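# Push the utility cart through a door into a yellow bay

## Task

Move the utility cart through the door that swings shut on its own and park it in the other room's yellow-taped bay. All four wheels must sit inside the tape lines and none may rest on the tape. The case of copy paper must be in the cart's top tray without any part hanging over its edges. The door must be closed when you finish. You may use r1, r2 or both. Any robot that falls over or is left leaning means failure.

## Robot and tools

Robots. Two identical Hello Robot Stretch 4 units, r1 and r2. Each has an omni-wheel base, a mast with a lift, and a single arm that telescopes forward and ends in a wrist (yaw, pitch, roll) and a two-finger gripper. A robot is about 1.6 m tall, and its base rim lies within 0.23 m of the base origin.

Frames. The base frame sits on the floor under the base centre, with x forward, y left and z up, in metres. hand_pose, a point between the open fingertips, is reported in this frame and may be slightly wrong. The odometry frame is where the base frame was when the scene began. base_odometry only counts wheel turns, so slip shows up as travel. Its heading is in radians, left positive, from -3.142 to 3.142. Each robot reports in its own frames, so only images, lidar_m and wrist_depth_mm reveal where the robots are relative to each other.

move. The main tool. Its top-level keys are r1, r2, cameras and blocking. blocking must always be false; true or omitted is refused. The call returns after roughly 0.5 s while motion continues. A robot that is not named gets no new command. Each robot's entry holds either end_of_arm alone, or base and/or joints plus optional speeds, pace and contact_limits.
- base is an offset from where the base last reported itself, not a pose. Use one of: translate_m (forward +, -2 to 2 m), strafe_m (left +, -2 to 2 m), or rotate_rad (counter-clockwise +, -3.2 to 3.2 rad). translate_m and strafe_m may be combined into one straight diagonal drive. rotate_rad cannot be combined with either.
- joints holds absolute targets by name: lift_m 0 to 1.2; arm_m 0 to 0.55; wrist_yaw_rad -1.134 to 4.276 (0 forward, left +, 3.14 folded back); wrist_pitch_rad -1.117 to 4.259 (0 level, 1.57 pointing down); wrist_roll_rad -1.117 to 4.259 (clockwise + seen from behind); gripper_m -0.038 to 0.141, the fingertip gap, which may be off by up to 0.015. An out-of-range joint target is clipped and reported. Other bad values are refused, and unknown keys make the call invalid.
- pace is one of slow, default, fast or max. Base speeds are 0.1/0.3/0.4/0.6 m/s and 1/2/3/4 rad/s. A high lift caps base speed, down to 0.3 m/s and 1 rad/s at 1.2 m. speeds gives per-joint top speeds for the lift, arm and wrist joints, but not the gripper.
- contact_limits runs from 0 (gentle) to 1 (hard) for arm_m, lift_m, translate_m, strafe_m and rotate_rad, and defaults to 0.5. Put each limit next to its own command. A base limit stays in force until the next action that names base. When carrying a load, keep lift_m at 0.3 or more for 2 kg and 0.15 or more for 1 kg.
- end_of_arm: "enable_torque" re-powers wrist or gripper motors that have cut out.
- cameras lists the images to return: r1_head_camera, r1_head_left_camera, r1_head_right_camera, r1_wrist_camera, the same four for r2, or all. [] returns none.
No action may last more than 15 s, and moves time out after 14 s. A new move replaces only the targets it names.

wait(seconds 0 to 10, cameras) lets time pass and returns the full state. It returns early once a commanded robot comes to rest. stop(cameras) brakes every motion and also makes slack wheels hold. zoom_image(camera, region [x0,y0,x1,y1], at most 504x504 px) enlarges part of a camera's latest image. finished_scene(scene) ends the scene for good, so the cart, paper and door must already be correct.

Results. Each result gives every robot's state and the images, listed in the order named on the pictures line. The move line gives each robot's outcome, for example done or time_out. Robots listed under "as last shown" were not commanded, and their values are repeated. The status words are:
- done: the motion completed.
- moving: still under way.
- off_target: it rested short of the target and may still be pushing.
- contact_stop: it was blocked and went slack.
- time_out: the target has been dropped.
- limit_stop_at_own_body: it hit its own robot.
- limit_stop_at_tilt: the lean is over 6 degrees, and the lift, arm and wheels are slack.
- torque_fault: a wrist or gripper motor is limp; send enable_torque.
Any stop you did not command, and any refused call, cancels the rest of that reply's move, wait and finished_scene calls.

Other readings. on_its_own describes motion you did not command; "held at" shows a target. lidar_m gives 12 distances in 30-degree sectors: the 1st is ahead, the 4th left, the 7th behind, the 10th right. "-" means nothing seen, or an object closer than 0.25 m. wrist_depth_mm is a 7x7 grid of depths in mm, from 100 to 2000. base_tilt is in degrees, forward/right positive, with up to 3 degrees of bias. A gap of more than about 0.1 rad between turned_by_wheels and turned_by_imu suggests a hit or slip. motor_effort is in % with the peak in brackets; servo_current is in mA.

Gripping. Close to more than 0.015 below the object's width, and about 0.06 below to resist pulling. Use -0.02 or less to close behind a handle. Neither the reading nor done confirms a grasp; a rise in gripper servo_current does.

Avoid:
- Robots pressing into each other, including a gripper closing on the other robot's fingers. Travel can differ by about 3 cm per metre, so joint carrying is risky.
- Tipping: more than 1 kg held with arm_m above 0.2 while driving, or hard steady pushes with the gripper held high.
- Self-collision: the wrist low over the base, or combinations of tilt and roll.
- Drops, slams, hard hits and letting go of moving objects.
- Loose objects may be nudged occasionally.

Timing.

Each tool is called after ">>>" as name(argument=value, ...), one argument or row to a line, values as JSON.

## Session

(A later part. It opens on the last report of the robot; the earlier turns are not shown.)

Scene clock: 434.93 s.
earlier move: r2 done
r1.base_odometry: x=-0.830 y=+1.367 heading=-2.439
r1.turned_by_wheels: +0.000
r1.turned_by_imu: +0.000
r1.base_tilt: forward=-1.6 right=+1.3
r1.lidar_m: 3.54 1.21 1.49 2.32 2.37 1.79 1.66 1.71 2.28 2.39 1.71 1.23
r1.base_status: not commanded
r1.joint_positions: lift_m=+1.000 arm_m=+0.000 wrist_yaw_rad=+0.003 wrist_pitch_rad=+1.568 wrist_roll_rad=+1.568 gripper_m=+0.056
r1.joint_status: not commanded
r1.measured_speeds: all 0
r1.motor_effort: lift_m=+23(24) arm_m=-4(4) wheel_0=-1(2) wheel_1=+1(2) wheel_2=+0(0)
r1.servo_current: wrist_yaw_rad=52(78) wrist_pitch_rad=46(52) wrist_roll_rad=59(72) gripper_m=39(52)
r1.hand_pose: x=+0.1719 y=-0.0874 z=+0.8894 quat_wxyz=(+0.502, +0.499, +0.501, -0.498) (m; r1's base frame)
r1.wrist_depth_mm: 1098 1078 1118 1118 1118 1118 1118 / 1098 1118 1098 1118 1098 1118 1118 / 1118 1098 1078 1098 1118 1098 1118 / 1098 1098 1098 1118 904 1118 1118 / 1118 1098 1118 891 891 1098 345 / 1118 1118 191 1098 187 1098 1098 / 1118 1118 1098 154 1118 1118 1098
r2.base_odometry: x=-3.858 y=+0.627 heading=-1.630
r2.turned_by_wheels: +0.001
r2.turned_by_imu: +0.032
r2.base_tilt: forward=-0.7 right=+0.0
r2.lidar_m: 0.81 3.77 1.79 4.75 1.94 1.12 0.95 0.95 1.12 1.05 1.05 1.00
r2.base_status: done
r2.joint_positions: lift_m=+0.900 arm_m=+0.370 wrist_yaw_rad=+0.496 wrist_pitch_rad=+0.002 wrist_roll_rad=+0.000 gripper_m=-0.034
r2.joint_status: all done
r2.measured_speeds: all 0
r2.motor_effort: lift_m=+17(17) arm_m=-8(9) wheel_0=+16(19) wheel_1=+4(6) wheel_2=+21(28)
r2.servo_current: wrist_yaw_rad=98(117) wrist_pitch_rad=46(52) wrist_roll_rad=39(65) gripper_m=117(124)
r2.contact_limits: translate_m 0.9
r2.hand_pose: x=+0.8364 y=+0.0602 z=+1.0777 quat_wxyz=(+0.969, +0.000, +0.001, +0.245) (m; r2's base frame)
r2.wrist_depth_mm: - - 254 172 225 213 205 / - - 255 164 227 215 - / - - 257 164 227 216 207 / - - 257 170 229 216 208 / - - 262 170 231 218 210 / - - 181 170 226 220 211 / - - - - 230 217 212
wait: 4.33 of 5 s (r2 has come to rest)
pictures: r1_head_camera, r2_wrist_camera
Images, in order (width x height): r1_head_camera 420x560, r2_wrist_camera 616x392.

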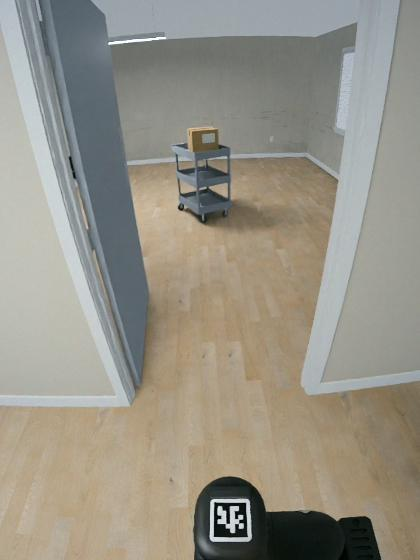

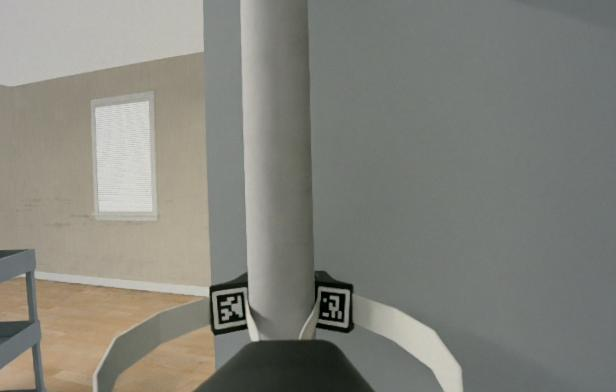

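>>> move(
  blocking=false,
  cameras=[],
  r1={"base":{"translate_m":2.0},"joints":{"lift_m":1.16}},
)

>>> wait(
  seconds=4,
  cameras=["r1_head_camera"],
)

>>> wait(
  seconds=6,
  cameras=["r1_head_camera","r2_head_camera"],
)

Scene clock: 446.93 s.
move: r1 moving
r1.base_odometry: x=-0.854 y=+1.347 heading=-2.439
r1.turned_by_wheels: +0.000
r1.turned_by_imu: +0.000
r1.base_tilt: forward=-1.6 right=+1.3
r1.lidar_m: 3.53 1.16 1.42 2.31 2.38 1.81 1.68 1.75 2.31 2.38 1.68 1.19
r1.base_status: translate_m moving
r1.joint_positions: lift_m=+1.038 arm_m=+0.000 wrist_yaw_rad=+0.003 wrist_pitch_rad=+1.568 wrist_roll_rad=+1.568 gripper_m=+0.056
r1.joint_status: lift_m moving
r1.measured_speeds: translate_m=+0.121 strafe_m=-0.001 rotate_rad=+0.000 lift_m=+0.146 arm_m=+0.000 wrist_yaw_rad=-0.001 wrist_pitch_rad=+0.000 wrist_roll_rad=+0.000
r1.motor_effort: lift_m=+27(27) arm_m=-4(4) wheel_0=+7(7) wheel_1=+5(8) wheel_2=-8(8)
r1.servo_current: wrist_yaw_rad=59(59) wrist_pitch_rad=39(46) wrist_roll_rad=52(59) gripper_m=46(46)
r1.hand_pose: x=+0.1719 y=-0.0874 z=+0.9274 quat_wxyz=(+0.502, +0.499, +0.501, -0.498) (m; r1's base frame)
r1.wrist_depth_mm: 1138 1118 1118 1118 1138 1160 1160 / 1118 1118 1138 1138 1138 1118 1138 / 1138 1138 1118 1138 1160 1160 1138 / 1118 1118 1160 1160 917 1138 1118 / 1160 1138 1118 931 946 1138 342 / 1138 1138 191 1118 188 1138 1118 / 1118 1138 1138 154 1118 1118 1138
r2: as last shown
r2.turned_by_wheels: +0.000
r2.turned_by_imu: +0.000
r2.base_tilt: forward=-0.6 right=+0.0
r2.lidar_m: 0.76 3.80 1.81 4.74 1.95 1.13 0.95 0.96 1.14 1.06 1.06 0.99
r2.motor_effort: lift_m=+17(17) arm_m=-8(8) wheel_0=+16(16) wheel_1=+4(4) wheel_2=+21(21)
r2.servo_current: wrist_yaw_rad=85(98) wrist_pitch_rad=52(52) wrist_roll_rad=59(65) gripper_m=117(124)
r2.contact_limits: translate_m 0.9
r2.wrist_depth_mm: - - 252 172 224 213 205 / - - 255 164 227 216 - / - - 256 164 228 216 207 / - - 258 170 230 216 209 / - - 260 171 231 219 210 / - - 181 171 226 219 211 / - - - - 231 216 212
pictures: none
No camera images: "cameras" was empty.

Scene clock: 450.93 s.
earlier move: r1 moving
r1.base_odometry: x=-1.724 y=+0.610 heading=-2.439
r1.turned_by_wheels: +0.000
r1.turned_by_imu: +0.000
r1.base_tilt: forward=-1.6 right=+1.3
r1.lidar_m: 2.38 0.83 0.50 0.49 2.48 3.02 2.89 2.93 2.47 0.43 0.47 3.09
r1.base_status: translate_m moving
r1.joint_positions: lift_m=+1.160 arm_m=+0.000 wrist_yaw_rad=+0.002 wrist_pitch_rad=+1.568 wrist_roll_rad=+1.568 gripper_m=+0.056
r1.joint_status: all done
r1.measured_speeds: translate_m=+0.300 strafe_m=+0.001 rotate_rad=-0.004 lift_m=+0.000 arm_m=+0.000 wrist_yaw_rad=+0.000 wrist_pitch_rad=+0.000 wrist_roll_rad=+0.000
r1.motor_effort: lift_m=+24(27) arm_m=-4(4) wheel_0=+6(8) wheel_1=+4(8) wheel_2=-5(10)
r1.servo_current: wrist_yaw_rad=65(65) wrist_pitch_rad=52(52) wrist_roll_rad=33(78) gripper_m=39(46)
r1.hand_pose: x=+0.1719 y=-0.0874 z=+1.0494 quat_wxyz=(+0.502, +0.499, +0.501, -0.498) (m; r1's base frame)
r1.wrist_depth_mm: 1281 1255 1255 1255 1255 1255 1255 / 1255 1255 1281 1281 1255 1281 1281 / 1255 1255 1255 1281 1281 1308 1308 / 1255 1255 1255 1255 1042 1281 1255 / 1255 1281 1281 1042 1060 1281 1281 / 1255 1255 193 1255 187 1255 1255 / 1255 1255 1255 154 1281 1281 1281
r2.base_odometry: x=-3.858 y=+0.627 heading=-1.630
r2.turned_by_wheels: +0.000
r2.turned_by_imu: +0.001
r2.base_tilt: forward=-0.7 right=+0.0
r2.lidar_m: 0.79 3.81 1.81 4.74 1.97 1.11 0.96 0.95 1.13 1.07 1.06 1.01
r2.base_status: not commanded
r2.joint_positions: lift_m=+0.900 arm_m=+0.370 wrist_yaw_rad=+0.496 wrist_pitch_rad=+0.002 wrist_roll_rad=+0.000 gripper_m=-0.034
r2.joint_status: not commanded
r2.measured_speeds: all 0
r2.motor_effort: lift_m=+16(17) arm_m=-8(9) wheel_0=+16(16) wheel_1=+4(4) wheel_2=+21(21)
r2.servo_current: wrist_yaw_rad=91(104) wrist_pitch_rad=46(52) wrist_roll_rad=52(65) gripper_m=111(124)
r2.contact_limits: translate_m 0.9
r2.hand_pose: x=+0.8364 y=+0.0602 z=+1.0777 quat_wxyz=(+0.969, +0.000, +0.001, +0.245) (m; r2's base frame)
r2.wrist_depth_mm: - - 254 172 224 213 205 / - - 254 163 228 216 - / - - 256 164 228 216 206 / - - 258 170 229 217 209 / - - 260 170 231 219 210 / - - 181 170 226 220 211 / - - - - 230 217 213
wait: 4.00 s; no rest
pictures: r1_head_camera
Images, in order (width x height): r1_head_camera 420x560.

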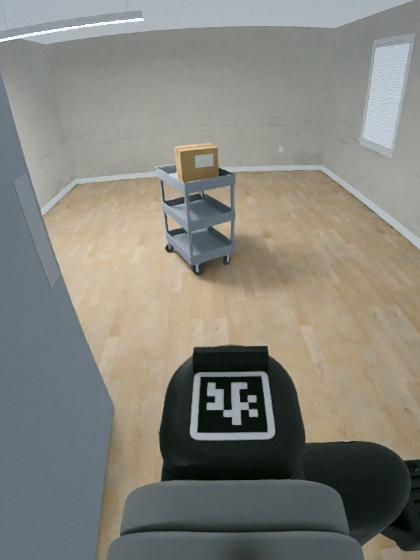

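Scene clock: 454.60 s.
earlier move: r1 done
r1.base_odometry: x=-2.356 y=+0.075 heading=-2.439
r1.turned_by_wheels: +0.000
r1.turned_by_imu: +0.000
r1.base_tilt: forward=-1.6 right=+1.3
r1.lidar_m: 1.56 2.07 0.65 0.58 0.61 0.77 3.73 0.80 0.98 2.27 2.32 3.03
r1.base_status: done
r1.joint_positions: lift_m=+1.160 arm_m=+0.000 wrist_yaw_rad=+0.002 wrist_pitch_rad=+1.568 wrist_roll_rad=+1.568 gripper_m=+0.056
r1.joint_status: all done
r1.measured_speeds: all 0
r1.motor_effort: lift_m=+24(27) arm_m=-3(4) wheel_0=+2(8) wheel_1=+0(8) wheel_2=+0(10)
r1.servo_current: wrist_yaw_rad=59(85) wrist_pitch_rad=46(52) wrist_roll_rad=52(78) gripper_m=46(46)
r1.hand_pose: x=+0.1719 y=-0.0874 z=+1.0494 quat_wxyz=(+0.502, +0.499, +0.501, -0.498) (m; r1's base frame)
r1.wrist_depth_mm: 1255 1255 1281 1281 1255 1255 1205 / 1229 1255 1255 1255 1255 1281 1308 / 1255 1255 1229 1255 1255 1281 1255 / 1255 1255 1255 1281 1042 1255 1281 / 1255 1281 1255 1042 1060 1281 368 / 1281 1229 191 1281 187 1255 1281 / 1281 1281 1229 154 1229 1255 1281
r2.base_odometry: x=-3.858 y=+0.627 heading=-1.630
r2.turned_by_wheels: +0.000
r2.turned_by_imu: +0.001
r2.base_tilt: forward=-0.7 right=-0.1
r2.lidar_m: 0.77 3.77 1.83 4.74 2.00 1.13 0.97 0.96 1.13 1.06 1.06 1.02
r2.base_status: not commanded
r2.joint_positions: lift_m=+0.900 arm_m=+0.370 wrist_yaw_rad=+0.496 wrist_pitch_rad=+0.002 wrist_roll_rad=+0.000 gripper_m=-0.034
r2.joint_status: not commanded
r2.measured_speeds: all 0
r2.motor_effort: lift_m=+16(17) arm_m=-8(9) wheel_0=+16(16) wheel_1=+4(4) wheel_2=+21(22)
r2.servo_current: wrist_yaw_rad=85(104) wrist_pitch_rad=46(52) wrist_roll_rad=52(65) gripper_m=111(124)
r2.contact_limits: translate_m 0.9
r2.hand_pose: x=+0.8364 y=+0.0602 z=+1.0777 quat_wxyz=(+0.969, +0.000, +0.001, +0.245) (m; r2's base frame)
r2.wrist_depth_mm: - - 253 173 224 213 204 / - - 255 164 226 215 - / - - 257 164 228 216 207 / - - 257 170 229 216 209 / - - 260 170 231 218 210 / - - 181 170 225 220 211 / - - - - 230 217 212
wait: 3.67 of 6 s (r1 has come to rest)
pictures: r1_head_camera, r2_head_camera
Images, in order (width x height): r1_head_camera 420x560, r2_head_camera 420x560.

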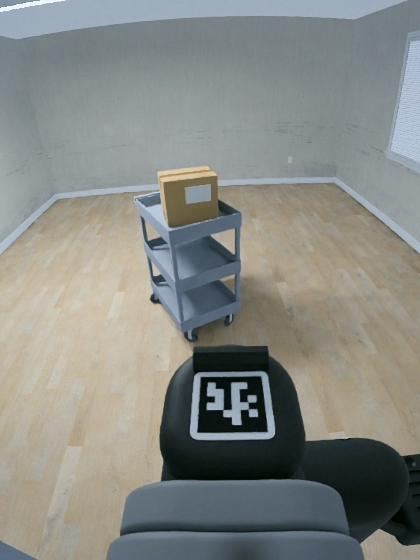

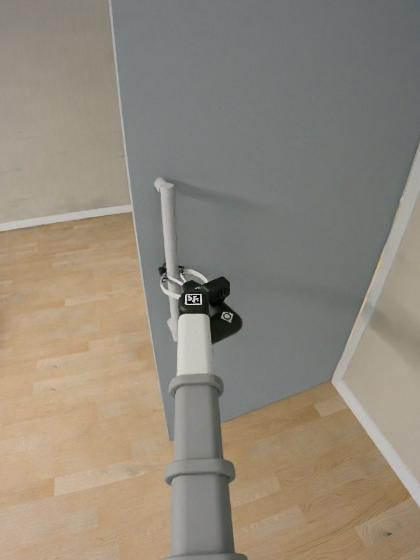

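>>> move(
  blocking=false,
  cameras=[],
  r1={"base":{"translate_m":1.1,"strafe_m":0.05}},
)

>>> wait(
  seconds=6,
  cameras=["r1_head_camera","r1_wrist_camera"],
)

>>> zoom_image(
  camera="r1_head_camera",
  region=[60, 160, 360, 420],
)

Scene clock: 467.70 s.
move: r1 moving
r1.base_odometry: x=-2.379 y=+0.053 heading=-2.439
r1.turned_by_wheels: +0.000
r1.turned_by_imu: +0.000
r1.base_tilt: forward=-1.6 right=+1.3
r1.lidar_m: 1.54 2.01 0.63 0.57 0.60 0.78 3.74 0.85 1.02 2.27 2.32 3.02
r1.base_status: translate_m moving; strafe_m moving
r1.joint_positions: lift_m=+1.160 arm_m=+0.000 wrist_yaw_rad=+0.002 wrist_pitch_rad=+1.568 wrist_roll_rad=+1.568 gripper_m=+0.056
r1.joint_status: not commanded
r1.measured_speeds: translate_m=+0.122 strafe_m=+0.007 rotate_rad=+0.003 lift_m=+0.000 arm_m=+0.000 wrist_yaw_rad=+0.000 wrist_pitch_rad=+0.000 wrist_roll_rad=+0.000
r1.motor_effort: lift_m=+24(24) arm_m=-4(4) wheel_0=+4(9) wheel_1=+4(8) wheel_2=-9(9)
r1.servo_current: wrist_yaw_rad=46(59) wrist_pitch_rad=46(52) wrist_roll_rad=46(65) gripper_m=39(46)
r1.hand_pose: x=+0.1719 y=-0.0874 z=+1.0494 quat_wxyz=(+0.502, +0.499, +0.501, -0.498) (m; r1's base frame)
r1.wrist_depth_mm: 1255 1229 1255 1255 1255 1255 1229 / 1281 1281 1255 1255 1281 1281 1255 / 1281 1229 1255 1281 1255 1281 1281 / 1229 1281 1255 1281 1078 1281 1281 / 1255 1255 1281 1060 1042 1308 1281 / 1255 1255 191 1255 187 1281 1281 / 1255 1255 1229 153 1281 1281 1281
r2: as last shown
r2.turned_by_imu: +0.000
r2.base_tilt: forward=-0.7 right=+0.0
r2.lidar_m: 0.76 3.79 1.82 4.74 1.99 1.16 0.96 0.96 1.08 1.06 1.08 1.00
r2.motor_effort: lift_m=+17(17) arm_m=-8(8) wheel_0=+16(16) wheel_1=+4(4) wheel_2=+21(21)
r2.servo_current: wrist_yaw_rad=78(98) wrist_pitch_rad=46(46) wrist_roll_rad=52(52) gripper_m=117(124)
r2.contact_limits: translate_m 0.9
r2.wrist_depth_mm: - - 252 172 224 213 205 / - - 255 163 228 215 - / - - 257 164 227 217 206 / - - 258 171 229 216 208 / - - 262 171 231 219 210 / - - 181 171 227 220 211 / - - - - 231 217 212
pictures: none
No camera images: "cameras" was empty.

Scene clock: 472.37 s.
earlier move: r1 done
r1.base_odometry: x=-3.163 y=-0.675 heading=-2.439
r1.turned_by_wheels: +0.000
r1.turned_by_imu: +0.000
r1.base_tilt: forward=-1.6 right=+1.3
r1.lidar_m: 0.50 0.50 2.64 2.49 1.29 1.05 - 1.84 2.37 2.26 2.30 3.01
r1.base_status: done
r1.joint_positions: lift_m=+1.160 arm_m=+0.000 wrist_yaw_rad=+0.002 wrist_pitch_rad=+1.568 wrist_roll_rad=+1.568 gripper_m=+0.056
r1.joint_status: not commanded
r1.measured_speeds: all 0
r1.motor_effort: lift_m=+24(24) arm_m=-3(4) wheel_0=+1(9) wheel_1=+2(8) wheel_2=-1(10)
r1.servo_current: wrist_yaw_rad=46(72) wrist_pitch_rad=52(52) wrist_roll_rad=59(65) gripper_m=39(52)
r1.hand_pose: x=+0.1719 y=-0.0874 z=+1.0494 quat_wxyz=(+0.502, +0.499, +0.501, -0.498) (m; r1's base frame)
r1.wrist_depth_mm: 1281 1281 1255 1255 1255 1281 1255 / 1255 1255 1281 1281 1281 1281 1308 / 1229 1255 1281 1255 1281 1255 1255 / 1255 1255 1281 1281 1060 1255 1281 / - 1118 1255 1060 1042 1255 379 / - - 192 1255 187 1281 1255 / - 151 1281 154 1281 1255 1308
r2.base_odometry: x=-3.858 y=+0.627 heading=-1.630
r2.turned_by_wheels: +0.000
r2.turned_by_imu: +0.001
r2.base_tilt: forward=-0.7 right=+0.0
r2.lidar_m: 0.76 1.51 1.53 4.73 1.92 1.12 0.96 0.95 1.13 1.05 1.06 0.99
r2.base_status: not commanded
r2.joint_positions: lift_m=+0.900 arm_m=+0.370 wrist_yaw_rad=+0.496 wrist_pitch_rad=+0.002 wrist_roll_rad=+0.000 gripper_m=-0.034
r2.joint_status: not commanded
r2.measured_speeds: all 0
r2.motor_effort: lift_m=+17(17) arm_m=-8(9) wheel_0=+16(16) wheel_1=+4(4) wheel_2=+21(21)
r2.servo_current: wrist_yaw_rad=104(104) wrist_pitch_rad=39(46) wrist_roll_rad=39(59) gripper_m=111(124)
r2.contact_limits: translate_m 0.9
r2.hand_pose: x=+0.8364 y=+0.0602 z=+1.0777 quat_wxyz=(+0.969, +0.000, +0.001, +0.245) (m; r2's base frame)
r2.wrist_depth_mm: - - 253 172 224 213 205 / - 1138 255 164 226 215 - / - - 256 165 227 216 207 / - - 259 170 230 216 209 / - - 260 171 230 218 210 / - - 181 171 227 220 211 / - 1255 - - 231 217 212
wait: 4.67 of 6 s (r1 has come to rest)
pictures: r1_head_camera, r1_wrist_camera
Images, in order (width x height): r1_head_camera 420x560, r1_wrist_camera 616x392.

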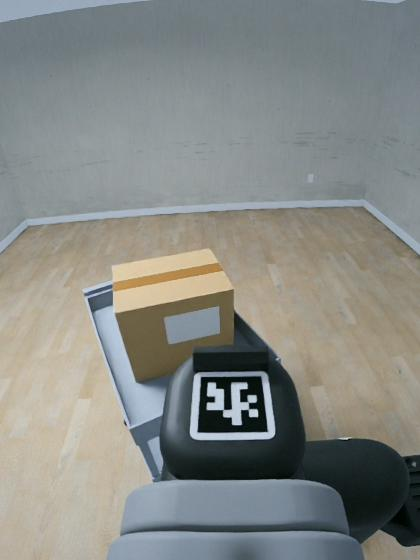

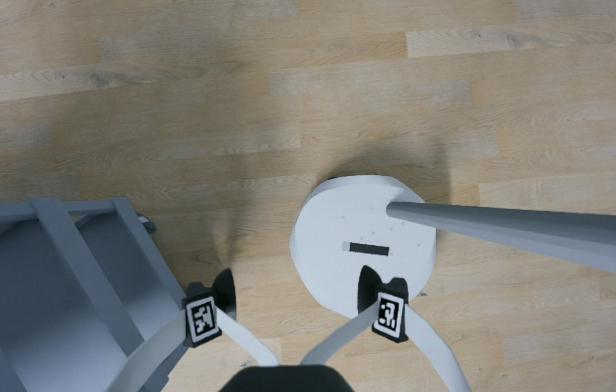

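Scaled by 1.680 from the camera's 420x560 image, which has a finer 600x800 frame.

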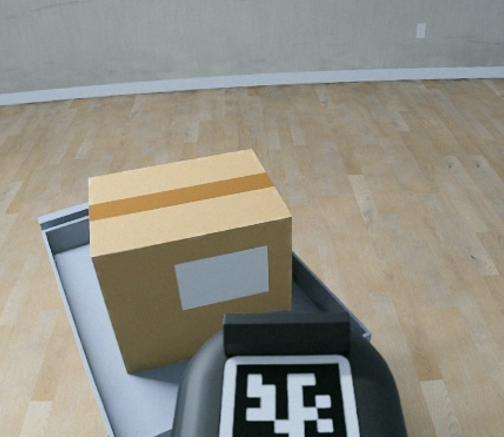

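>>> zoom_image(
  camera="r1_wrist_camera",
  region=[0, 150, 308, 392],
)

Scaled by 1.636.

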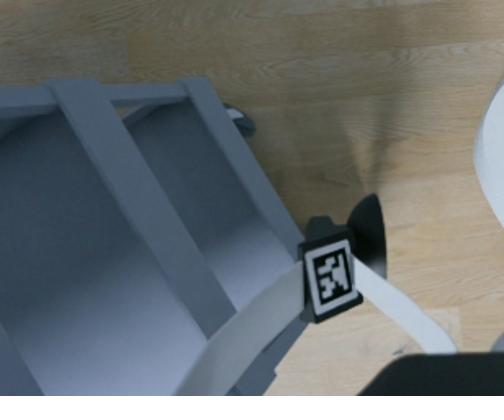

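>>> move(
  blocking=false,
  cameras=[],
  r1={"joints":{"arm_m":0.25,"lift_m":1.19}},
)

>>> wait(
  seconds=2,
  cameras=["r1_head_camera","r1_wrist_camera"],
)

Scene clock: 494.53 s.
move: r1 moving
r1.base_odometry: x=-3.163 y=-0.675 heading=-2.439
r1.turned_by_wheels: +0.000
r1.turned_by_imu: +0.000
r1.base_tilt: forward=-1.6 right=+1.2
r1.lidar_m: 0.53 0.48 2.64 2.49 1.30 1.02 - 1.84 2.39 2.25 2.31 2.98
r1.base_status: not commanded
r1.joint_positions: lift_m=+1.187 arm_m=+0.051 wrist_yaw_rad=+0.002 wrist_pitch_rad=+1.568 wrist_roll_rad=+1.568 gripper_m=+0.056
r1.joint_status: lift_m moving; arm_m moving
r1.measured_speeds: translate_m=+0.000 strafe_m=+0.000 rotate_rad=+0.000 lift_m=+0.044 arm_m=+0.195 wrist_yaw_rad=+0.000 wrist_pitch_rad=+0.000 wrist_roll_rad=+0.000
r1.motor_effort: lift_m=+23(26) arm_m=+6(7) wheel_0=+1(1) wheel_1=+2(2) wheel_2=-1(1)
r1.servo_current: wrist_yaw_rad=65(65) wrist_pitch_rad=33(59) wrist_roll_rad=39(65) gripper_m=39(46)
r1.hand_pose: x=+0.2227 y=-0.0874 z=+1.0769 quat_wxyz=(+0.502, +0.499, +0.501, -0.498) (m; r1's base frame)
r1.wrist_depth_mm: 1281 1308 1255 1308 1281 1255 1308 / 1308 1281 1281 1308 1281 1308 1308 / 1255 1308 1281 1255 1281 1308 1281 / 1281 1308 1255 1281 1060 1308 1308 / - 1138 1255 1138 1078 1281 1308 / - - 191 1308 187 1308 1281 / 488 140 1308 153 1308 1281 1281
r2: as last shown
r2.turned_by_imu: +0.000
r2.base_tilt: forward=-0.7 right=+0.1
r2.lidar_m: 0.75 1.50 1.55 4.75 1.94 1.12 0.95 0.94 1.13 1.06 1.07 0.99
r2.motor_effort: lift_m=+17(17) arm_m=-8(8) wheel_0=+16(16) wheel_1=+4(4) wheel_2=+21(21)
r2.servo_current: wrist_yaw_rad=78(98) wrist_pitch_rad=39(46) wrist_roll_rad=52(52) gripper_m=111(117)
r2.contact_limits: translate_m 0.9
r2.wrist_depth_mm: - - 253 172 224 213 204 / - 1138 254 164 228 216 - / - - 256 165 229 215 206 / - - 258 170 230 217 208 / - - 260 170 230 218 210 / - - 181 170 227 220 211 / - 1229 - - 229 218 212
pictures: none
No camera images: "cameras" was empty.

Scene clock: 495.90 s.
earlier move: r1 done
r1.base_odometry: x=-3.163 y=-0.675 heading=-2.439
r1.turned_by_wheels: +0.000
r1.turned_by_imu: +0.000
r1.base_tilt: forward=-1.6 right=+1.3
r1.lidar_m: 0.53 0.50 2.63 2.48 1.30 1.04 - 1.88 2.38 2.25 2.31 3.00
r1.base_status: not commanded
r1.joint_positions: lift_m=+1.190 arm_m=+0.250 wrist_yaw_rad=+0.002 wrist_pitch_rad=+1.568 wrist_roll_rad=+1.568 gripper_m=+0.056
r1.joint_status: all done
r1.measured_speeds: all 0
r1.motor_effort: lift_m=+24(26) arm_m=+4(7) wheel_0=+1(2) wheel_1=+2(2) wheel_2=-1(1)
r1.servo_current: wrist_yaw_rad=52(72) wrist_pitch_rad=39(59) wrist_roll_rad=46(65) gripper_m=46(46)
r1.hand_pose: x=+0.4218 y=-0.0874 z=+1.0794 quat_wxyz=(+0.502, +0.499, +0.501, -0.498) (m; r1's base frame)
r1.wrist_depth_mm: 1281 1281 1308 1281 1308 1336 1281 / 1281 1308 1308 1255 1281 1255 1255 / 1308 1281 1308 1281 1308 1281 1308 / 1281 1308 1281 1308 1308 1078 1281 / 504 480 1160 1308 1060 1098 1308 / 500 504 190 1281 188 1255 1255 / 452 512 433 153 1308 1336 1308
r2.base_odometry: x=-3.858 y=+0.627 heading=-1.630
r2.turned_by_wheels: +0.000
r2.turned_by_imu: +0.000
r2.base_tilt: forward=-0.6 right=+0.0
r2.lidar_m: 0.78 1.48 1.55 4.73 1.95 1.14 0.97 0.97 1.13 1.07 1.06 1.01
r2.base_status: not commanded
r2.joint_positions: lift_m=+0.900 arm_m=+0.370 wrist_yaw_rad=+0.496 wrist_pitch_rad=+0.002 wrist_roll_rad=+0.000 gripper_m=-0.034
r2.joint_status: not commanded
r2.measured_speeds: all 0
r2.motor_effort: lift_m=+17(17) arm_m=-8(9) wheel_0=+16(16) wheel_1=+4(4) wheel_2=+21(21)
r2.servo_current: wrist_yaw_rad=91(98) wrist_pitch_rad=39(46) wrist_roll_rad=59(59) gripper_m=117(124)
r2.contact_limits: translate_m 0.9
r2.hand_pose: x=+0.8364 y=+0.0602 z=+1.0777 quat_wxyz=(+0.969, +0.000, +0.001, +0.245) (m; r2's base frame)
r2.wrist_depth_mm: - - 254 172 224 213 206 / - 1138 255 163 227 215 - / - - 256 164 228 216 207 / - - 259 170 230 216 208 / - - 260 170 231 219 211 / - - 181 171 227 220 211 / - 1229 - - 231 217 213
wait: 1.37 of 2 s (r1 has come to rest)
pictures: r1_head_camera, r1_wrist_camera
Images, in order (width x height): r1_head_camera 420x560, r1_wrist_camera 616x392.

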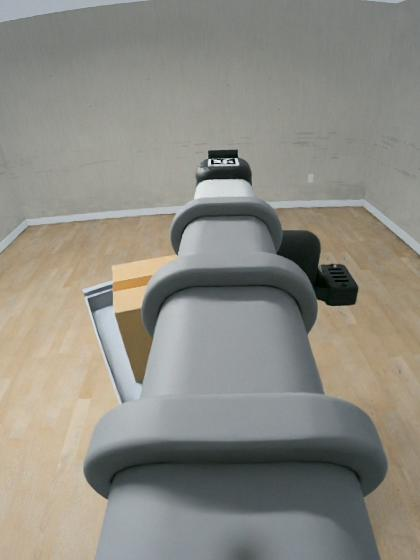

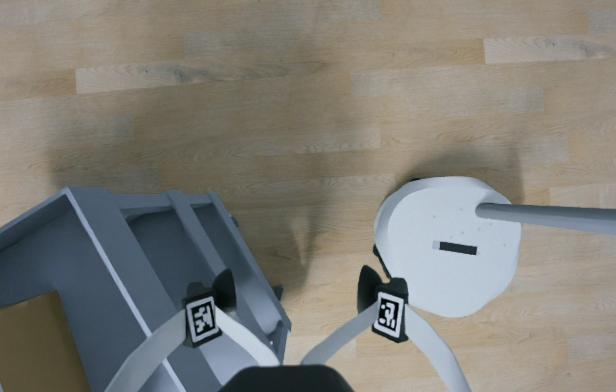

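>>> move(
  blocking=false,
  cameras=[],
  r1={"base":{"translate_m":0.05,"strafe_m":0.13},"joints":{"arm_m":0.345,"wrist_roll_rad":1.05}},
)

>>> wait(
  seconds=3,
  cameras=["r1_head_camera","r1_wrist_camera"],
)

Scene clock: 530.67 s.
move: r1 moving
r1.base_odometry: x=-3.153 y=-0.705 heading=-2.439
r1.turned_by_wheels: +0.000
r1.turned_by_imu: +0.000
r1.base_tilt: forward=-1.6 right=+1.3
r1.lidar_m: 0.49 0.47 2.61 2.44 1.32 1.02 1.79 1.89 2.43 2.28 2.34 0.73
r1.base_status: translate_m moving; strafe_m moving
r1.joint_positions: lift_m=+1.190 arm_m=+0.301 wrist_yaw_rad=+0.002 wrist_pitch_rad=+1.568 wrist_roll_rad=+1.088 gripper_m=+0.056
r1.joint_status: arm_m moving; wrist_roll_rad moving
r1.measured_speeds: translate_m=+0.042 strafe_m=+0.115 rotate_rad=+0.005 lift_m=+0.000 arm_m=+0.189 wrist_yaw_rad=+0.000 wrist_pitch_rad=+0.000 wrist_roll_rad=-0.779
r1.motor_effort: lift_m=+24(24) arm_m=+4(7) wheel_0=-8(10) wheel_1=+9(10) wheel_2=-5(5)
r1.servo_current: wrist_yaw_rad=52(59) wrist_pitch_rad=39(46) wrist_roll_rad=39(104) gripper_m=46(46)
r1.hand_pose: x=+0.4725 y=-0.0874 z=+1.0794 quat_wxyz=(+0.606, +0.366, +0.605, -0.365) (m; r1's base frame)
r1.wrist_depth_mm: 1281 1308 1308 1281 1281 1308 1281 / 1255 1281 1308 1281 1308 1308 1281 / 500 508 1281 1308 1281 1255 1281 / 442 504 517 1281 1308 1308 1308 / 424 504 500 1281 1229 1281 1336 / 436 504 191 1308 188 1098 1308 / 442 508 449 154 1098 1281 1281
r2: as last shown
r2.lidar_m: 0.79 1.48 1.51 4.73 1.98 1.13 0.95 0.95 1.14 1.07 1.07 1.01
r2.motor_effort: lift_m=+17(17) arm_m=-8(8) wheel_0=+16(16) wheel_1=+4(4) wheel_2=+21(21)
r2.servo_current: wrist_yaw_rad=91(91) wrist_pitch_rad=46(46) wrist_roll_rad=33(59) gripper_m=104(117)
r2.contact_limits: translate_m 0.9
r2.wrist_depth_mm: - - 253 172 224 213 205 / - 1118 255 164 227 215 - / - - 256 164 228 216 207 / - - 258 171 229 217 208 / - - 260 170 231 218 211 / - - 181 170 227 219 211 / - 1182 - - 229 218 212
pictures: none
No camera images: "cameras" was empty.

Scene clock: 531.93 s.
earlier move: r1 done
r1.base_odometry: x=-3.117 y=-0.806 heading=-2.439
r1.turned_by_wheels: +0.000
r1.turned_by_imu: +0.000
r1.base_tilt: forward=-1.6 right=+1.3
r1.lidar_m: 0.41 0.45 2.52 2.35 1.33 0.99 1.52 1.96 2.52 2.37 2.43 0.58
r1.base_status: done
r1.joint_positions: lift_m=+1.190 arm_m=+0.345 wrist_yaw_rad=+0.002 wrist_pitch_rad=+1.568 wrist_roll_rad=+1.052 gripper_m=+0.056
r1.joint_status: all done
r1.measured_speeds: all 0
r1.motor_effort: lift_m=+24(24) arm_m=+4(7) wheel_0=-2(10) wheel_1=-1(10) wheel_2=-1(6)
r1.servo_current: wrist_yaw_rad=52(72) wrist_pitch_rad=46(52) wrist_roll_rad=46(104) gripper_m=39(46)
r1.hand_pose: x=+0.5168 y=-0.0874 z=+1.0794 quat_wxyz=(+0.613, +0.355, +0.611, -0.354) (m; r1's base frame)
r1.wrist_depth_mm: 1281 1308 1281 1255 1255 1308 1308 / 228 330 500 1336 1308 1308 1281 / 229 324 504 1308 1308 1308 1308 / 229 343 500 1281 1308 1336 1281 / 243 366 508 1281 1281 1308 1366 / 254 384 193 1281 188 1060 1281 / 264 329 504 143 1098 1078 1281
r2.base_odometry: x=-3.858 y=+0.627 heading=-1.630
r2.turned_by_wheels: +0.000
r2.turned_by_imu: +0.000
r2.base_tilt: forward=-0.6 right=+0.0
r2.lidar_m: 0.76 1.41 1.39 4.75 2.01 1.14 0.96 0.94 1.13 1.07 1.08 0.99
r2.base_status: not commanded
r2.joint_positions: lift_m=+0.900 arm_m=+0.370 wrist_yaw_rad=+0.496 wrist_pitch_rad=+0.002 wrist_roll_rad=+0.000 gripper_m=-0.034
r2.joint_status: not commanded
r2.measured_speeds: all 0
r2.motor_effort: lift_m=+17(17) arm_m=-8(8) wheel_0=+16(16) wheel_1=+4(4) wheel_2=+21(22)
r2.servo_current: wrist_yaw_rad=85(98) wrist_pitch_rad=39(46) wrist_roll_rad=59(59) gripper_m=117(124)
r2.contact_limits: translate_m 0.9
r2.hand_pose: x=+0.8364 y=+0.0602 z=+1.0777 quat_wxyz=(+0.969, +0.000, +0.001, +0.245) (m; r2's base frame)
r2.wrist_depth_mm: - - 253 172 224 214 204 / - - 256 164 227 215 - / - - 256 165 228 216 207 / - - 258 171 230 216 209 / - - 260 170 231 218 211 / - - 181 170 227 220 212 / - 1118 - - 230 217 213
wait: 1.27 of 3 s (r1 has come to rest)
pictures: r1_head_camera, r1_wrist_camera
Images, in order (width x height): r1_head_camera 420x560, r1_wrist_camera 616x392.

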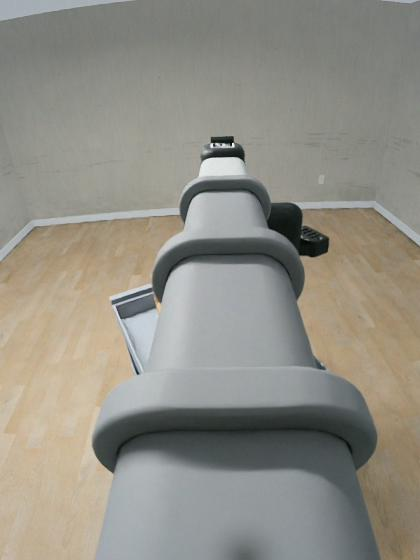

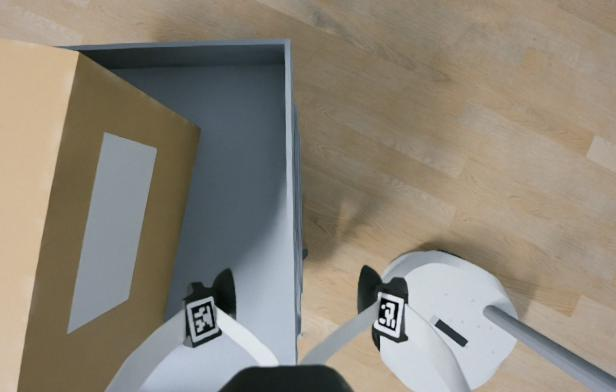

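>>> move(
  blocking=false,
  cameras=[],
  r1={"joints":{"arm_m":0.358,"lift_m":0.955},"contact_limits":{"lift_m":0.3},"pace":"slow"},
)

>>> wait(
  seconds=3,
  cameras=["r1_wrist_camera"],
)

Scene clock: 543.30 s.
move: r1 moving
r1.base_odometry: x=-3.117 y=-0.806 heading=-2.439
r1.turned_by_wheels: +0.000
r1.turned_by_imu: +0.000
r1.base_tilt: forward=-1.6 right=+1.3
r1.lidar_m: 0.41 0.42 2.48 2.36 1.34 1.01 1.55 1.95 2.51 2.39 2.43 0.58
r1.base_status: not commanded
r1.joint_positions: lift_m=+1.165 arm_m=+0.356 wrist_yaw_rad=+0.002 wrist_pitch_rad=+1.568 wrist_roll_rad=+1.052 gripper_m=+0.056
r1.joint_status: lift_m moving; arm_m moving
r1.measured_speeds: translate_m=+0.000 strafe_m=+0.000 rotate_rad=+0.000 lift_m=-0.097 arm_m=+0.023 wrist_yaw_rad=+0.000 wrist_pitch_rad=+0.000 wrist_roll_rad=+0.000
r1.motor_effort: lift_m=+13(22) arm_m=+5(7) wheel_0=-2(2) wheel_1=-1(1) wheel_2=-1(1)
r1.servo_current: wrist_yaw_rad=59(59) wrist_pitch_rad=39(46) wrist_roll_rad=52(65) gripper_m=39(52)
r1.contact_limits: lift_m 0.3
r1.hand_pose: x=+0.5275 y=-0.0874 z=+1.0550 quat_wxyz=(+0.613, +0.355, +0.611, -0.354) (m; r1's base frame)
r1.wrist_depth_mm: 1281 1255 1281 1281 1255 1281 1255 / 207 310 480 1255 1255 1281 1255 / 207 314 484 1255 1281 1255 1281 / 213 319 484 1255 1281 1255 1281 / 227 345 484 1281 1255 1281 1281 / 239 355 194 484 187 1060 1255 / 240 307 484 143 1060 1042 1308
r2: as last shown
r2.base_tilt: forward=-0.6 right=+0.1
r2.lidar_m: 0.76 1.41 1.40 4.74 1.93 1.15 0.97 0.95 1.13 1.07 1.07 1.01
r2.motor_effort: lift_m=+16(17) arm_m=-8(8) wheel_0=+16(16) wheel_1=+4(4) wheel_2=+21(21)
r2.servo_current: wrist_yaw_rad=78(98) wrist_pitch_rad=46(46) wrist_roll_rad=39(59) gripper_m=117(117)
r2.contact_limits: translate_m 0.9
r2.wrist_depth_mm: - - 252 172 224 212 205 / - - 255 164 227 216 - / - - 257 164 229 216 206 / - - 259 171 230 216 208 / - - 260 170 231 218 210 / - - 181 171 227 220 211 / - 1118 - - 231 217 212
pictures: none
No camera images: "cameras" was empty.

Scene clock: 545.40 s.
earlier move: r1 done
r1.base_odometry: x=-3.117 y=-0.806 heading=-2.439
r1.turned_by_wheels: +0.000
r1.turned_by_imu: +0.000
r1.base_tilt: forward=-1.6 right=+1.3
r1.lidar_m: 0.42 0.46 2.50 2.36 1.30 1.01 1.55 1.97 2.51 2.35 2.41 0.57
r1.base_status: not commanded
r1.joint_positions: lift_m=+0.955 arm_m=+0.358 wrist_yaw_rad=+0.002 wrist_pitch_rad=+1.568 wrist_roll_rad=+1.052 gripper_m=+0.056
r1.joint_status: all done
r1.measured_speeds: all 0
r1.motor_effort: lift_m=+12(22) arm_m=+5(8) wheel_0=-2(2) wheel_1=-1(1) wheel_2=-1(1)
r1.servo_current: wrist_yaw_rad=59(72) wrist_pitch_rad=46(52) wrist_roll_rad=52(72) gripper_m=46(52)
r1.contact_limits: lift_m 0.3
r1.hand_pose: x=+0.5298 y=-0.0874 z=+0.8453 quat_wxyz=(+0.613, +0.355, +0.611, -0.354) (m; r1's base frame)
r1.wrist_depth_mm: 182 272 272 272 1042 1042 1060 / 193 271 271 271 1042 1078 1060 / 202 272 272 272 1078 1060 1060 / 208 272 273 273 1078 1060 1078 / 216 273 273 272 1060 1060 1078 / 231 272 198 272 188 854 1042 / 243 272 272 143 831 866 842
r2.base_odometry: x=-3.858 y=+0.627 heading=-1.630
r2.turned_by_wheels: +0.000
r2.turned_by_imu: +0.000
r2.base_tilt: forward=-0.7 right=+0.0
r2.lidar_m: 0.79 1.42 1.40 4.74 1.97 1.14 0.96 0.98 1.11 1.07 1.07 1.01
r2.base_status: not commanded
r2.joint_positions: lift_m=+0.900 arm_m=+0.370 wrist_yaw_rad=+0.496 wrist_pitch_rad=+0.002 wrist_roll_rad=+0.000 gripper_m=-0.034
r2.joint_status: not commanded
r2.measured_speeds: all 0
r2.motor_effort: lift_m=+16(17) arm_m=-8(9) wheel_0=+16(16) wheel_1=+4(4) wheel_2=+21(22)
r2.servo_current: wrist_yaw_rad=78(98) wrist_pitch_rad=39(46) wrist_roll_rad=59(59) gripper_m=117(124)
r2.contact_limits: translate_m 0.9
r2.hand_pose: x=+0.8364 y=+0.0602 z=+1.0777 quat_wxyz=(+0.969, +0.000, +0.001, +0.245) (m; r2's base frame)
r2.wrist_depth_mm: - - 252 172 224 213 205 / - - 254 164 227 216 - / - - 258 164 229 216 206 / - - 258 170 229 217 208 / - - 260 170 231 219 211 / - - 181 170 227 220 211 / - 1138 - - 230 217 211
wait: 2.10 of 3 s (r1 has come to rest)
pictures: r1_wrist_camera
Images, in order (width x height): r1_wrist_camera 616x392.

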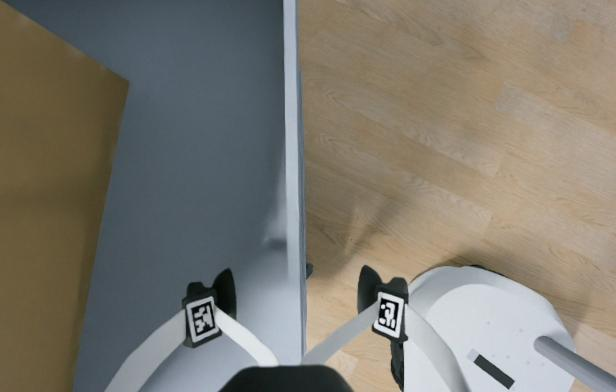

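>>> move(
  blocking=false,
  cameras=[],
  r1={"joints":{"gripper_m":-0.035}},
)

>>> wait(
  seconds=1.5,
  cameras=["r1_wrist_camera"],
)

Scene clock: 551.20 s.
move: r1 moving
r1.base_odometry: x=-3.117 y=-0.806 heading=-2.439
r1.turned_by_wheels: +0.000
r1.turned_by_imu: +0.000
r1.base_tilt: forward=-1.6 right=+1.2
r1.lidar_m: 0.42 0.42 2.50 2.35 1.34 0.98 1.54 1.95 2.53 2.37 2.43 0.57
r1.base_status: not commanded
r1.joint_positions: lift_m=+0.955 arm_m=+0.358 wrist_yaw_rad=+0.002 wrist_pitch_rad=+1.568 wrist_roll_rad=+1.052 gripper_m=+0.037
r1.joint_status: gripper_m moving
r1.measured_speeds: all 0
r1.motor_effort: lift_m=+12(12) arm_m=+5(5) wheel_0=-3(3) wheel_1=-1(1) wheel_2=-1(1)
r1.servo_current: wrist_yaw_rad=59(65) wrist_pitch_rad=46(46) wrist_roll_rad=46(72) gripper_m=111(111)
r1.contact_limits: lift_m 0.3
r1.hand_pose: x=+0.5298 y=-0.0874 z=+0.8453 quat_wxyz=(+0.613, +0.355, +0.611, -0.354) (m; r1's base frame)
r1.wrist_depth_mm: 182 272 273 272 1042 1060 1042 / 193 273 272 272 1078 1060 1078 / 203 272 272 272 1060 1060 1078 / 208 272 272 273 1060 1060 1060 / 217 271 273 273 1078 1042 1060 / 231 273 192 273 190 854 1060 / 244 272 272 145 842 854 842
r2: as last shown
r2.lidar_m: 0.78 1.40 1.40 4.75 1.94 1.16 0.96 0.96 1.12 1.06 1.06 1.00
r2.motor_effort: lift_m=+16(17) arm_m=-8(8) wheel_0=+16(16) wheel_1=+4(4) wheel_2=+21(21)
r2.servo_current: wrist_yaw_rad=91(91) wrist_pitch_rad=39(46) wrist_roll_rad=39(52) gripper_m=117(117)
r2.contact_limits: translate_m 0.9
r2.wrist_depth_mm: - - 253 172 224 213 205 / - - 254 164 227 216 - / - - 257 164 229 216 206 / - - 259 171 230 216 208 / - - 260 170 232 218 211 / - - 181 170 226 220 211 / - 1118 - - 231 216 212
pictures: none
No camera images: "cameras" was empty.

Scene clock: 552.30 s.
earlier move: r1 done
r1.base_odometry: x=-3.117 y=-0.806 heading=-2.439
r1.turned_by_wheels: +0.000
r1.turned_by_imu: +0.000
r1.base_tilt: forward=-1.6 right=+1.3
r1.lidar_m: 0.41 0.42 2.50 2.36 1.33 1.01 1.55 1.96 2.54 2.34 2.42 0.58
r1.base_status: not commanded
r1.joint_positions: lift_m=+0.955 arm_m=+0.358 wrist_yaw_rad=+0.002 wrist_pitch_rad=+1.568 wrist_roll_rad=+1.052 gripper_m=-0.034
r1.joint_status: all done
r1.measured_speeds: all 0
r1.motor_effort: lift_m=+15(15) arm_m=+4(5) wheel_0=-2(3) wheel_1=-1(1) wheel_2=-1(1)
r1.servo_current: wrist_yaw_rad=46(65) wrist_pitch_rad=52(52) wrist_roll_rad=39(72) gripper_m=85(143)
r1.contact_limits: lift_m 0.3
r1.hand_pose: x=+0.5298 y=-0.0874 z=+0.8451 quat_wxyz=(+0.613, +0.355, +0.611, -0.354) (m; r1's base frame)
r1.wrist_depth_mm: 189 271 270 270 1078 1078 1060 / 193 271 270 271 1078 1078 1060 / 202 271 271 271 1042 1078 1078 / 207 271 270 271 1078 1060 1060 / 218 270 271 271 1060 1060 1060 / 230 270 185 200 181 842 1060 / 244 152 272 202 842 866 842
r2.base_odometry: x=-3.858 y=+0.627 heading=-1.630
r2.turned_by_wheels: +0.000
r2.turned_by_imu: +0.000
r2.base_tilt: forward=-0.7 right=+0.1
r2.lidar_m: 0.79 1.41 1.43 4.73 1.98 1.13 0.97 0.96 1.11 1.06 1.05 1.02
r2.base_status: not commanded
r2.joint_positions: lift_m=+0.900 arm_m=+0.370 wrist_yaw_rad=+0.496 wrist_pitch_rad=+0.002 wrist_roll_rad=+0.000 gripper_m=-0.034
r2.joint_status: not commanded
r2.measured_speeds: all 0
r2.motor_effort: lift_m=+17(17) arm_m=-8(8) wheel_0=+16(16) wheel_1=+4(4) wheel_2=+21(21)
r2.servo_current: wrist_yaw_rad=98(104) wrist_pitch_rad=39(46) wrist_roll_rad=52(52) gripper_m=111(124)
r2.contact_limits: translate_m 0.9
r2.hand_pose: x=+0.8364 y=+0.0602 z=+1.0777 quat_wxyz=(+0.969, +0.000, +0.001, +0.245) (m; r2's base frame)
r2.wrist_depth_mm: - - 253 172 224 212 204 / - - 256 164 227 215 - / - - 256 164 227 216 206 / - - 258 171 230 216 208 / - - 259 170 231 218 210 / - - 181 171 227 220 211 / - 1118 - - 231 217 212
wait: 1.10 of 1.5 s (r1 has come to rest)
pictures: r1_wrist_camera
Images, in order (width x height): r1_wrist_camera 616x392.

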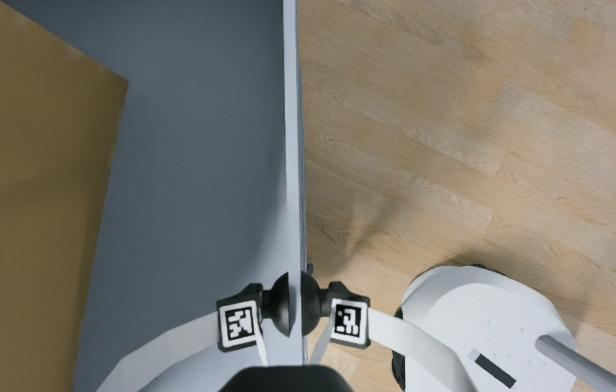

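>>> move(
  blocking=false,
  cameras=[],
  r1={"base":{"translate_m":-0.4,"strafe_m":-0.04},"joints":{"wrist_roll_rad":1.30},"speeds":{"wrist_roll_rad":0.065},"pace":"slow"},
)

>>> wait(
  seconds=6,
  cameras=["r1_wrist_camera","r1_head_camera"],
)

Scene clock: 584.63 s.
move: r1 moving
r1.base_odometry: x=-3.109 y=-0.797 heading=-2.439
r1.turned_by_wheels: +0.000
r1.turned_by_imu: +0.000
r1.base_tilt: forward=-1.6 right=+1.3
r1.lidar_m: 0.42 0.44 2.52 2.34 1.31 0.99 1.55 1.94 2.50 2.37 2.44 0.60
r1.base_status: translate_m moving; strafe_m moving
r1.joint_positions: lift_m=+0.955 arm_m=+0.358 wrist_yaw_rad=+0.002 wrist_pitch_rad=+1.564 wrist_roll_rad=+1.076 gripper_m=-0.034
r1.joint_status: wrist_roll_rad moving
r1.measured_speeds: translate_m=-0.048 strafe_m=-0.005 rotate_rad=+0.000 lift_m=+0.000 arm_m=+0.000 wrist_yaw_rad=+0.000 wrist_pitch_rad=-0.025 wrist_roll_rad=+0.065
r1.motor_effort: lift_m=+15(15) arm_m=+2(4) wheel_0=-8(8) wheel_1=-5(6) wheel_2=+9(9)
r1.servo_current: wrist_yaw_rad=46(72) wrist_pitch_rad=52(52) wrist_roll_rad=39(65) gripper_m=72(78)
r1.contact_limits: lift_m 0.3
r1.hand_pose: x=+0.5311 y=-0.0874 z=+0.8451 quat_wxyz=(+0.610, +0.363, +0.606, -0.360) (m; r1's base frame)
r1.wrist_depth_mm: 274 272 272 1060 1060 1060 1060 / 198 274 272 1060 1042 1060 1060 / 207 273 272 1060 1060 1060 1060 / 218 272 272 1078 1042 1060 1060 / 223 274 272 1042 1042 1060 1060 / 241 273 183 197 854 842 1042 / 239 150 273 203 171 842 854
r2: as last shown
r2.base_tilt: forward=-0.7 right=+0.0
r2.lidar_m: 0.75 1.42 1.38 4.74 1.96 1.15 0.96 0.95 1.14 1.05 1.08 1.00
r2.motor_effort: lift_m=+17(17) arm_m=-8(9) wheel_0=+16(16) wheel_1=+4(4) wheel_2=+21(21)
r2.servo_current: wrist_yaw_rad=98(98) wrist_pitch_rad=39(46) wrist_roll_rad=39(52) gripper_m=111(124)
r2.contact_limits: translate_m 0.9
r2.wrist_depth_mm: - - 253 172 224 213 205 / - - 254 163 227 215 - / - - 257 164 228 216 206 / - - 258 170 229 216 210 / - - 260 171 231 218 210 / - - 181 170 226 220 211 / - 1118 - - 231 217 212
pictures: none
No camera images: "cameras" was empty.

Scene clock: 589.43 s.
earlier move: r1 done
r1.base_odometry: x=-2.838 y=-0.517 heading=-2.440
r1.turned_by_wheels: +0.000
r1.turned_by_imu: +0.000
r1.base_tilt: forward=-1.5 right=+1.3
r1.lidar_m: 0.49 3.62 2.51 1.29 0.71 0.72 1.52 1.54 2.00 2.35 2.41 0.53
r1.base_status: done
r1.joint_positions: lift_m=+0.955 arm_m=+0.358 wrist_yaw_rad=+0.002 wrist_pitch_rad=+1.561 wrist_roll_rad=+1.299 gripper_m=-0.034
r1.joint_status: all done
r1.measured_speeds: all 0
r1.motor_effort: lift_m=+15(15) arm_m=-4(4) wheel_0=-5(8) wheel_1=-5(8) wheel_2=+3(18)
r1.servo_current: wrist_yaw_rad=39(72) wrist_pitch_rad=59(111) wrist_roll_rad=33(85) gripper_m=65(78)
r1.contact_limits: lift_m 0.3
r1.hand_pose: x=+0.5321 y=-0.0874 z=+0.8451 quat_wxyz=(+0.566, +0.429, +0.561, -0.425) (m; r1's base frame)
r1.wrist_depth_mm: 163 219 274 273 1060 1042 1042 / 172 240 276 273 1042 1078 1060 / 191 266 273 274 1060 1060 1060 / 208 274 274 273 1060 1060 1042 / 229 276 273 273 1060 842 842 / 259 274 182 196 917 842 842 / 276 151 273 204 178 842 842
r2.base_odometry: x=-3.858 y=+0.627 heading=-1.630
r2.turned_by_wheels: +0.000
r2.turned_by_imu: +0.001
r2.base_tilt: forward=-0.6 right=+0.0
r2.lidar_m: 0.76 1.27 1.63 4.74 1.98 1.12 0.97 0.97 1.11 1.06 1.07 1.01
r2.base_status: not commanded
r2.joint_positions: lift_m=+0.900 arm_m=+0.370 wrist_yaw_rad=+0.496 wrist_pitch_rad=+0.002 wrist_roll_rad=+0.000 gripper_m=-0.034
r2.joint_status: not commanded
r2.measured_speeds: all 0
r2.motor_effort: lift_m=+16(17) arm_m=-8(9) wheel_0=+15(16) wheel_1=+3(4) wheel_2=+21(21)
r2.servo_current: wrist_yaw_rad=91(111) wrist_pitch_rad=39(52) wrist_roll_rad=59(59) gripper_m=117(124)
r2.contact_limits: translate_m 0.9
r2.hand_pose: x=+0.8364 y=+0.0602 z=+1.0777 quat_wxyz=(+0.969, +0.000, +0.001, +0.245) (m; r2's base frame)
r2.wrist_depth_mm: - - 251 172 225 213 204 / - - 254 164 227 215 - / - - 256 164 228 216 207 / 1229 - 258 170 229 216 208 / 1229 - 260 171 231 218 210 / 1618 - 181 171 226 220 211 / - 144 - - 230 217 212
wait: 4.80 of 6 s (r1 has come to rest)
pictures: r1_head_camera, r1_wrist_camera
Images, in order (width x height): r1_head_camera 420x560, r1_wrist_camera 616x392.

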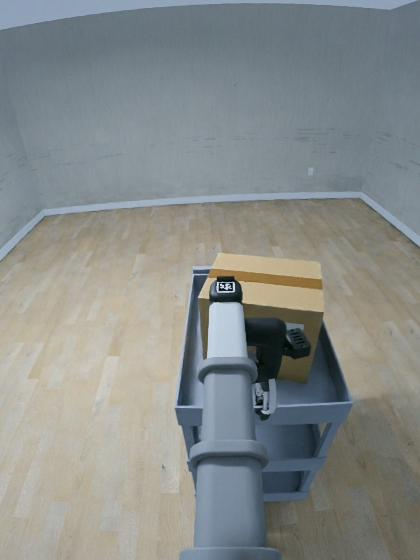

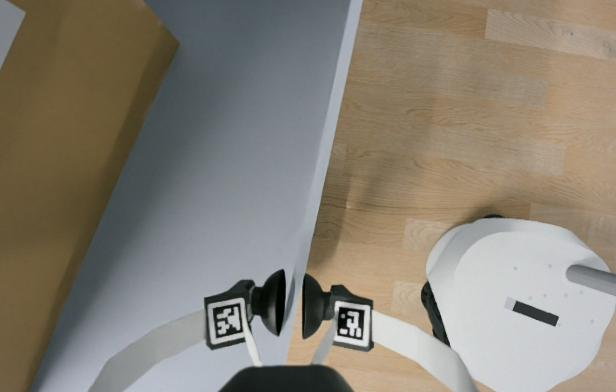

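>>> move(
  blocking=false,
  cameras=[],
  r1={"joints":{"gripper_m":0.03}},
)

>>> zoom_image(
  camera="r1_head_camera",
  region=[0, 160, 420, 560],
)

>>> move(
  blocking=false,
  cameras=[],
  r1={"joints":{"wrist_roll_rad":1.52}},
)

>>> wait(
  seconds=1.0,
  cameras=["r1_wrist_camera"],
)

Scene clock: 608.00 s.
move: r1 moving
r1.base_odometry: x=-2.838 y=-0.517 heading=-2.440
r1.turned_by_wheels: +0.000
r1.turned_by_imu: +0.000
r1.base_tilt: forward=-1.6 right=+1.3
r1.lidar_m: 0.50 3.63 2.52 1.30 0.70 0.71 1.49 1.56 2.01 2.36 2.41 0.52
r1.base_status: not commanded
r1.joint_positions: lift_m=+0.955 arm_m=+0.358 wrist_yaw_rad=+0.002 wrist_pitch_rad=+1.561 wrist_roll_rad=+1.299 gripper_m=-0.009
r1.joint_status: gripper_m moving
r1.measured_speeds: translate_m=+0.000 strafe_m=+0.000 rotate_rad=+0.000 lift_m=+0.000 arm_m=+0.000 wrist_yaw_rad=+0.000 wrist_pitch_rad=+0.009 wrist_roll_rad=+0.000
r1.motor_effort: lift_m=+15(15) arm_m=-4(4) wheel_0=-4(5) wheel_1=-5(5) wheel_2=+3(3)
r1.servo_current: wrist_yaw_rad=59(65) wrist_pitch_rad=65(65) wrist_roll_rad=20(65) gripper_m=46(65)
r1.contact_limits: lift_m 0.3
r1.hand_pose: x=+0.5319 y=-0.0874 z=+0.8451 quat_wxyz=(+0.566, +0.429, +0.561, -0.425) (m; r1's base frame)
r1.wrist_depth_mm: 161 218 274 274 1060 1060 1060 / 171 238 276 273 1078 1042 1078 / 190 265 274 273 1060 1042 1042 / 207 274 273 274 1060 1060 1042 / 228 274 274 273 1042 842 842 / 255 274 186 202 917 854 854 / 276 276 273 204 167 854 842
r2: as last shown
r2.turned_by_imu: +0.000
r2.lidar_m: 0.76 1.24 1.60 4.74 1.97 1.13 0.97 0.95 1.14 1.06 1.06 1.00
r2.motor_effort: lift_m=+17(17) arm_m=-8(8) wheel_0=+16(16) wheel_1=+4(4) wheel_2=+21(21)
r2.servo_current: wrist_yaw_rad=78(98) wrist_pitch_rad=39(46) wrist_roll_rad=52(59) gripper_m=117(117)
r2.contact_limits: translate_m 0.9
r2.wrist_depth_mm: - - 251 171 224 213 204 / - - 254 163 227 215 - / - - 255 164 229 216 206 / 1255 - 258 170 230 216 208 / 1255 - 259 170 231 218 211 / 1618 - 181 170 226 219 211 / - 144 - - 231 218 212
pictures: none
No camera images: "cameras" was empty.

Scaled by 1.200 from the camera's 420x560 image, which has a finer 600x800 frame.

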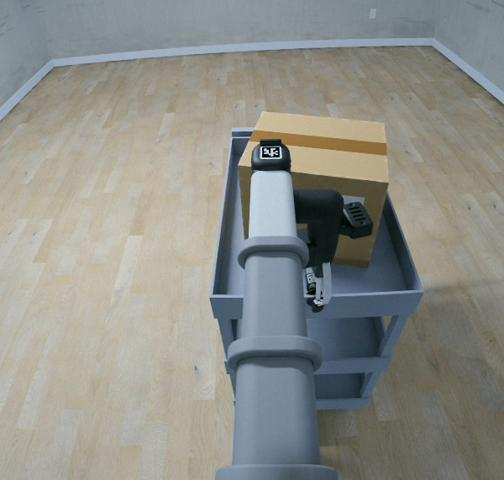

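Scene clock: 608.50 s.
earlier move: r1 moving
move: r1 moving
r1.base_odometry: x=-2.838 y=-0.517 heading=-2.439
r1.turned_by_wheels: +0.000
r1.turned_by_imu: +0.000
r1.base_tilt: forward=-1.5 right=+1.3
r1.lidar_m: 0.49 3.61 2.52 1.29 0.68 0.72 1.54 1.54 2.01 2.35 2.42 0.53
r1.base_status: not commanded
r1.joint_positions: lift_m=+0.955 arm_m=+0.358 wrist_yaw_rad=+0.002 wrist_pitch_rad=+1.567 wrist_roll_rad=+1.518 gripper_m=+0.028
r1.joint_status: wrist_roll_rad moving; gripper_m moving
r1.measured_speeds: translate_m=+0.000 strafe_m=+0.000 rotate_rad=+0.000 lift_m=+0.000 arm_m=+0.000 wrist_yaw_rad=+0.000 wrist_pitch_rad=+0.000 wrist_roll_rad=+0.007
r1.motor_effort: lift_m=+15(15) arm_m=-4(4) wheel_0=-3(4) wheel_1=-4(5) wheel_2=+3(3)
r1.servo_current: wrist_yaw_rad=33(65) wrist_pitch_rad=39(46) wrist_roll_rad=46(78) gripper_m=39(78)
r1.contact_limits: lift_m 0.3
r1.hand_pose: x=+0.5301 y=-0.0874 z=+0.8451 quat_wxyz=(+0.515, +0.487, +0.513, -0.485) (m; r1's base frame)
r1.wrist_depth_mm: 180 273 272 272 1060 1042 1060 / 189 265 272 272 1060 1060 1042 / 201 271 272 272 1025 1060 1060 / 210 272 272 273 1060 1008 1078 / 225 271 272 273 1078 842 842 / 242 272 207 209 189 854 842 / 257 273 272 140 184 878 1060
r2: as last shown
r2.base_tilt: forward=-0.7 right=+0.0
r2.lidar_m: 0.78 1.25 1.64 4.74 1.96 1.13 0.96 0.96 1.11 1.07 1.07 1.01
r2.servo_current: wrist_yaw_rad=78(91) wrist_pitch_rad=39(46) wrist_roll_rad=46(59) gripper_m=111(117)
r2.contact_limits: translate_m 0.9
r2.wrist_depth_mm: - - 251 172 224 213 204 / - - 254 164 227 215 - / - - 256 165 228 216 206 / 1229 - 258 170 230 216 208 / 1229 - 260 171 230 218 211 / 1618 - 181 170 226 220 211 / - 144 - - 230 218 213
pictures: none
No camera images: "cameras" was empty.

Scene clock: 608.90 s.
earlier move: r1 done
r1.base_odometry: x=-2.838 y=-0.517 heading=-2.439
r1.turned_by_wheels: +0.000
r1.turned_by_imu: +0.000
r1.base_tilt: forward=-1.6 right=+1.3
r1.lidar_m: 0.51 3.61 2.52 1.32 0.71 0.71 1.54 1.55 2.03 2.35 2.40 0.52
r1.base_status: not commanded
r1.joint_positions: lift_m=+0.955 arm_m=+0.358 wrist_yaw_rad=+0.002 wrist_pitch_rad=+1.567 wrist_roll_rad=+1.518 gripper_m=+0.030
r1.joint_status: all done
r1.measured_speeds: all 0
r1.motor_effort: lift_m=+15(15) arm_m=-3(4) wheel_0=-4(4) wheel_1=-4(5) wheel_2=+3(3)
r1.servo_current: wrist_yaw_rad=39(65) wrist_pitch_rad=39(46) wrist_roll_rad=52(78) gripper_m=46(78)
r1.contact_limits: lift_m 0.3
r1.hand_pose: x=+0.5301 y=-0.0874 z=+0.8451 quat_wxyz=(+0.514, +0.487, +0.513, -0.485) (m; r1's base frame)
r1.wrist_depth_mm: 180 272 272 273 1060 1042 1060 / 189 265 272 272 1078 1060 1060 / 202 272 273 272 1060 1060 1060 / 211 272 273 271 1078 1008 1042 / 224 271 272 273 1060 854 854 / 241 272 196 272 189 842 854 / 256 272 273 139 1060 842 1060
r2.base_odometry: x=-3.858 y=+0.627 heading=-1.630
r2.turned_by_wheels: +0.000
r2.turned_by_imu: +0.000
r2.base_tilt: forward=-0.6 right=+0.0
r2.lidar_m: 0.77 1.25 1.63 4.76 1.97 1.12 0.96 0.94 1.15 1.06 1.07 0.99
r2.base_status: not commanded
r2.joint_positions: lift_m=+0.900 arm_m=+0.370 wrist_yaw_rad=+0.496 wrist_pitch_rad=+0.002 wrist_roll_rad=+0.000 gripper_m=-0.034
r2.joint_status: not commanded
r2.measured_speeds: all 0
r2.motor_effort: lift_m=+17(17) arm_m=-8(8) wheel_0=+16(16) wheel_1=+4(4) wheel_2=+21(21)
r2.servo_current: wrist_yaw_rad=98(98) wrist_pitch_rad=46(46) wrist_roll_rad=39(59) gripper_m=117(124)
r2.contact_limits: translate_m 0.9
r2.hand_pose: x=+0.8364 y=+0.0602 z=+1.0777 quat_wxyz=(+0.969, +0.000, +0.001, +0.245) (m; r2's base frame)
r2.wrist_depth_mm: - - 251 172 224 213 204 / - - 255 164 227 216 - / - - 255 164 229 216 206 / 1255 - 258 170 229 217 208 / 1255 - 262 170 231 217 210 / 1618 - 181 171 227 220 211 / - 144 - - 230 217 212
wait: 0.40 of 1 s (r1 has come to rest)
pictures: r1_wrist_camera
Images, in order (width x height): r1_wrist_camera 616x392.

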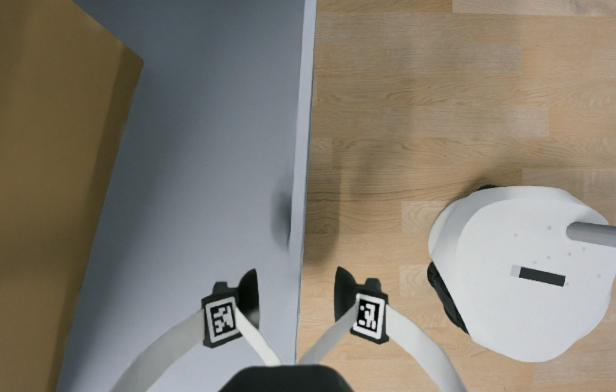

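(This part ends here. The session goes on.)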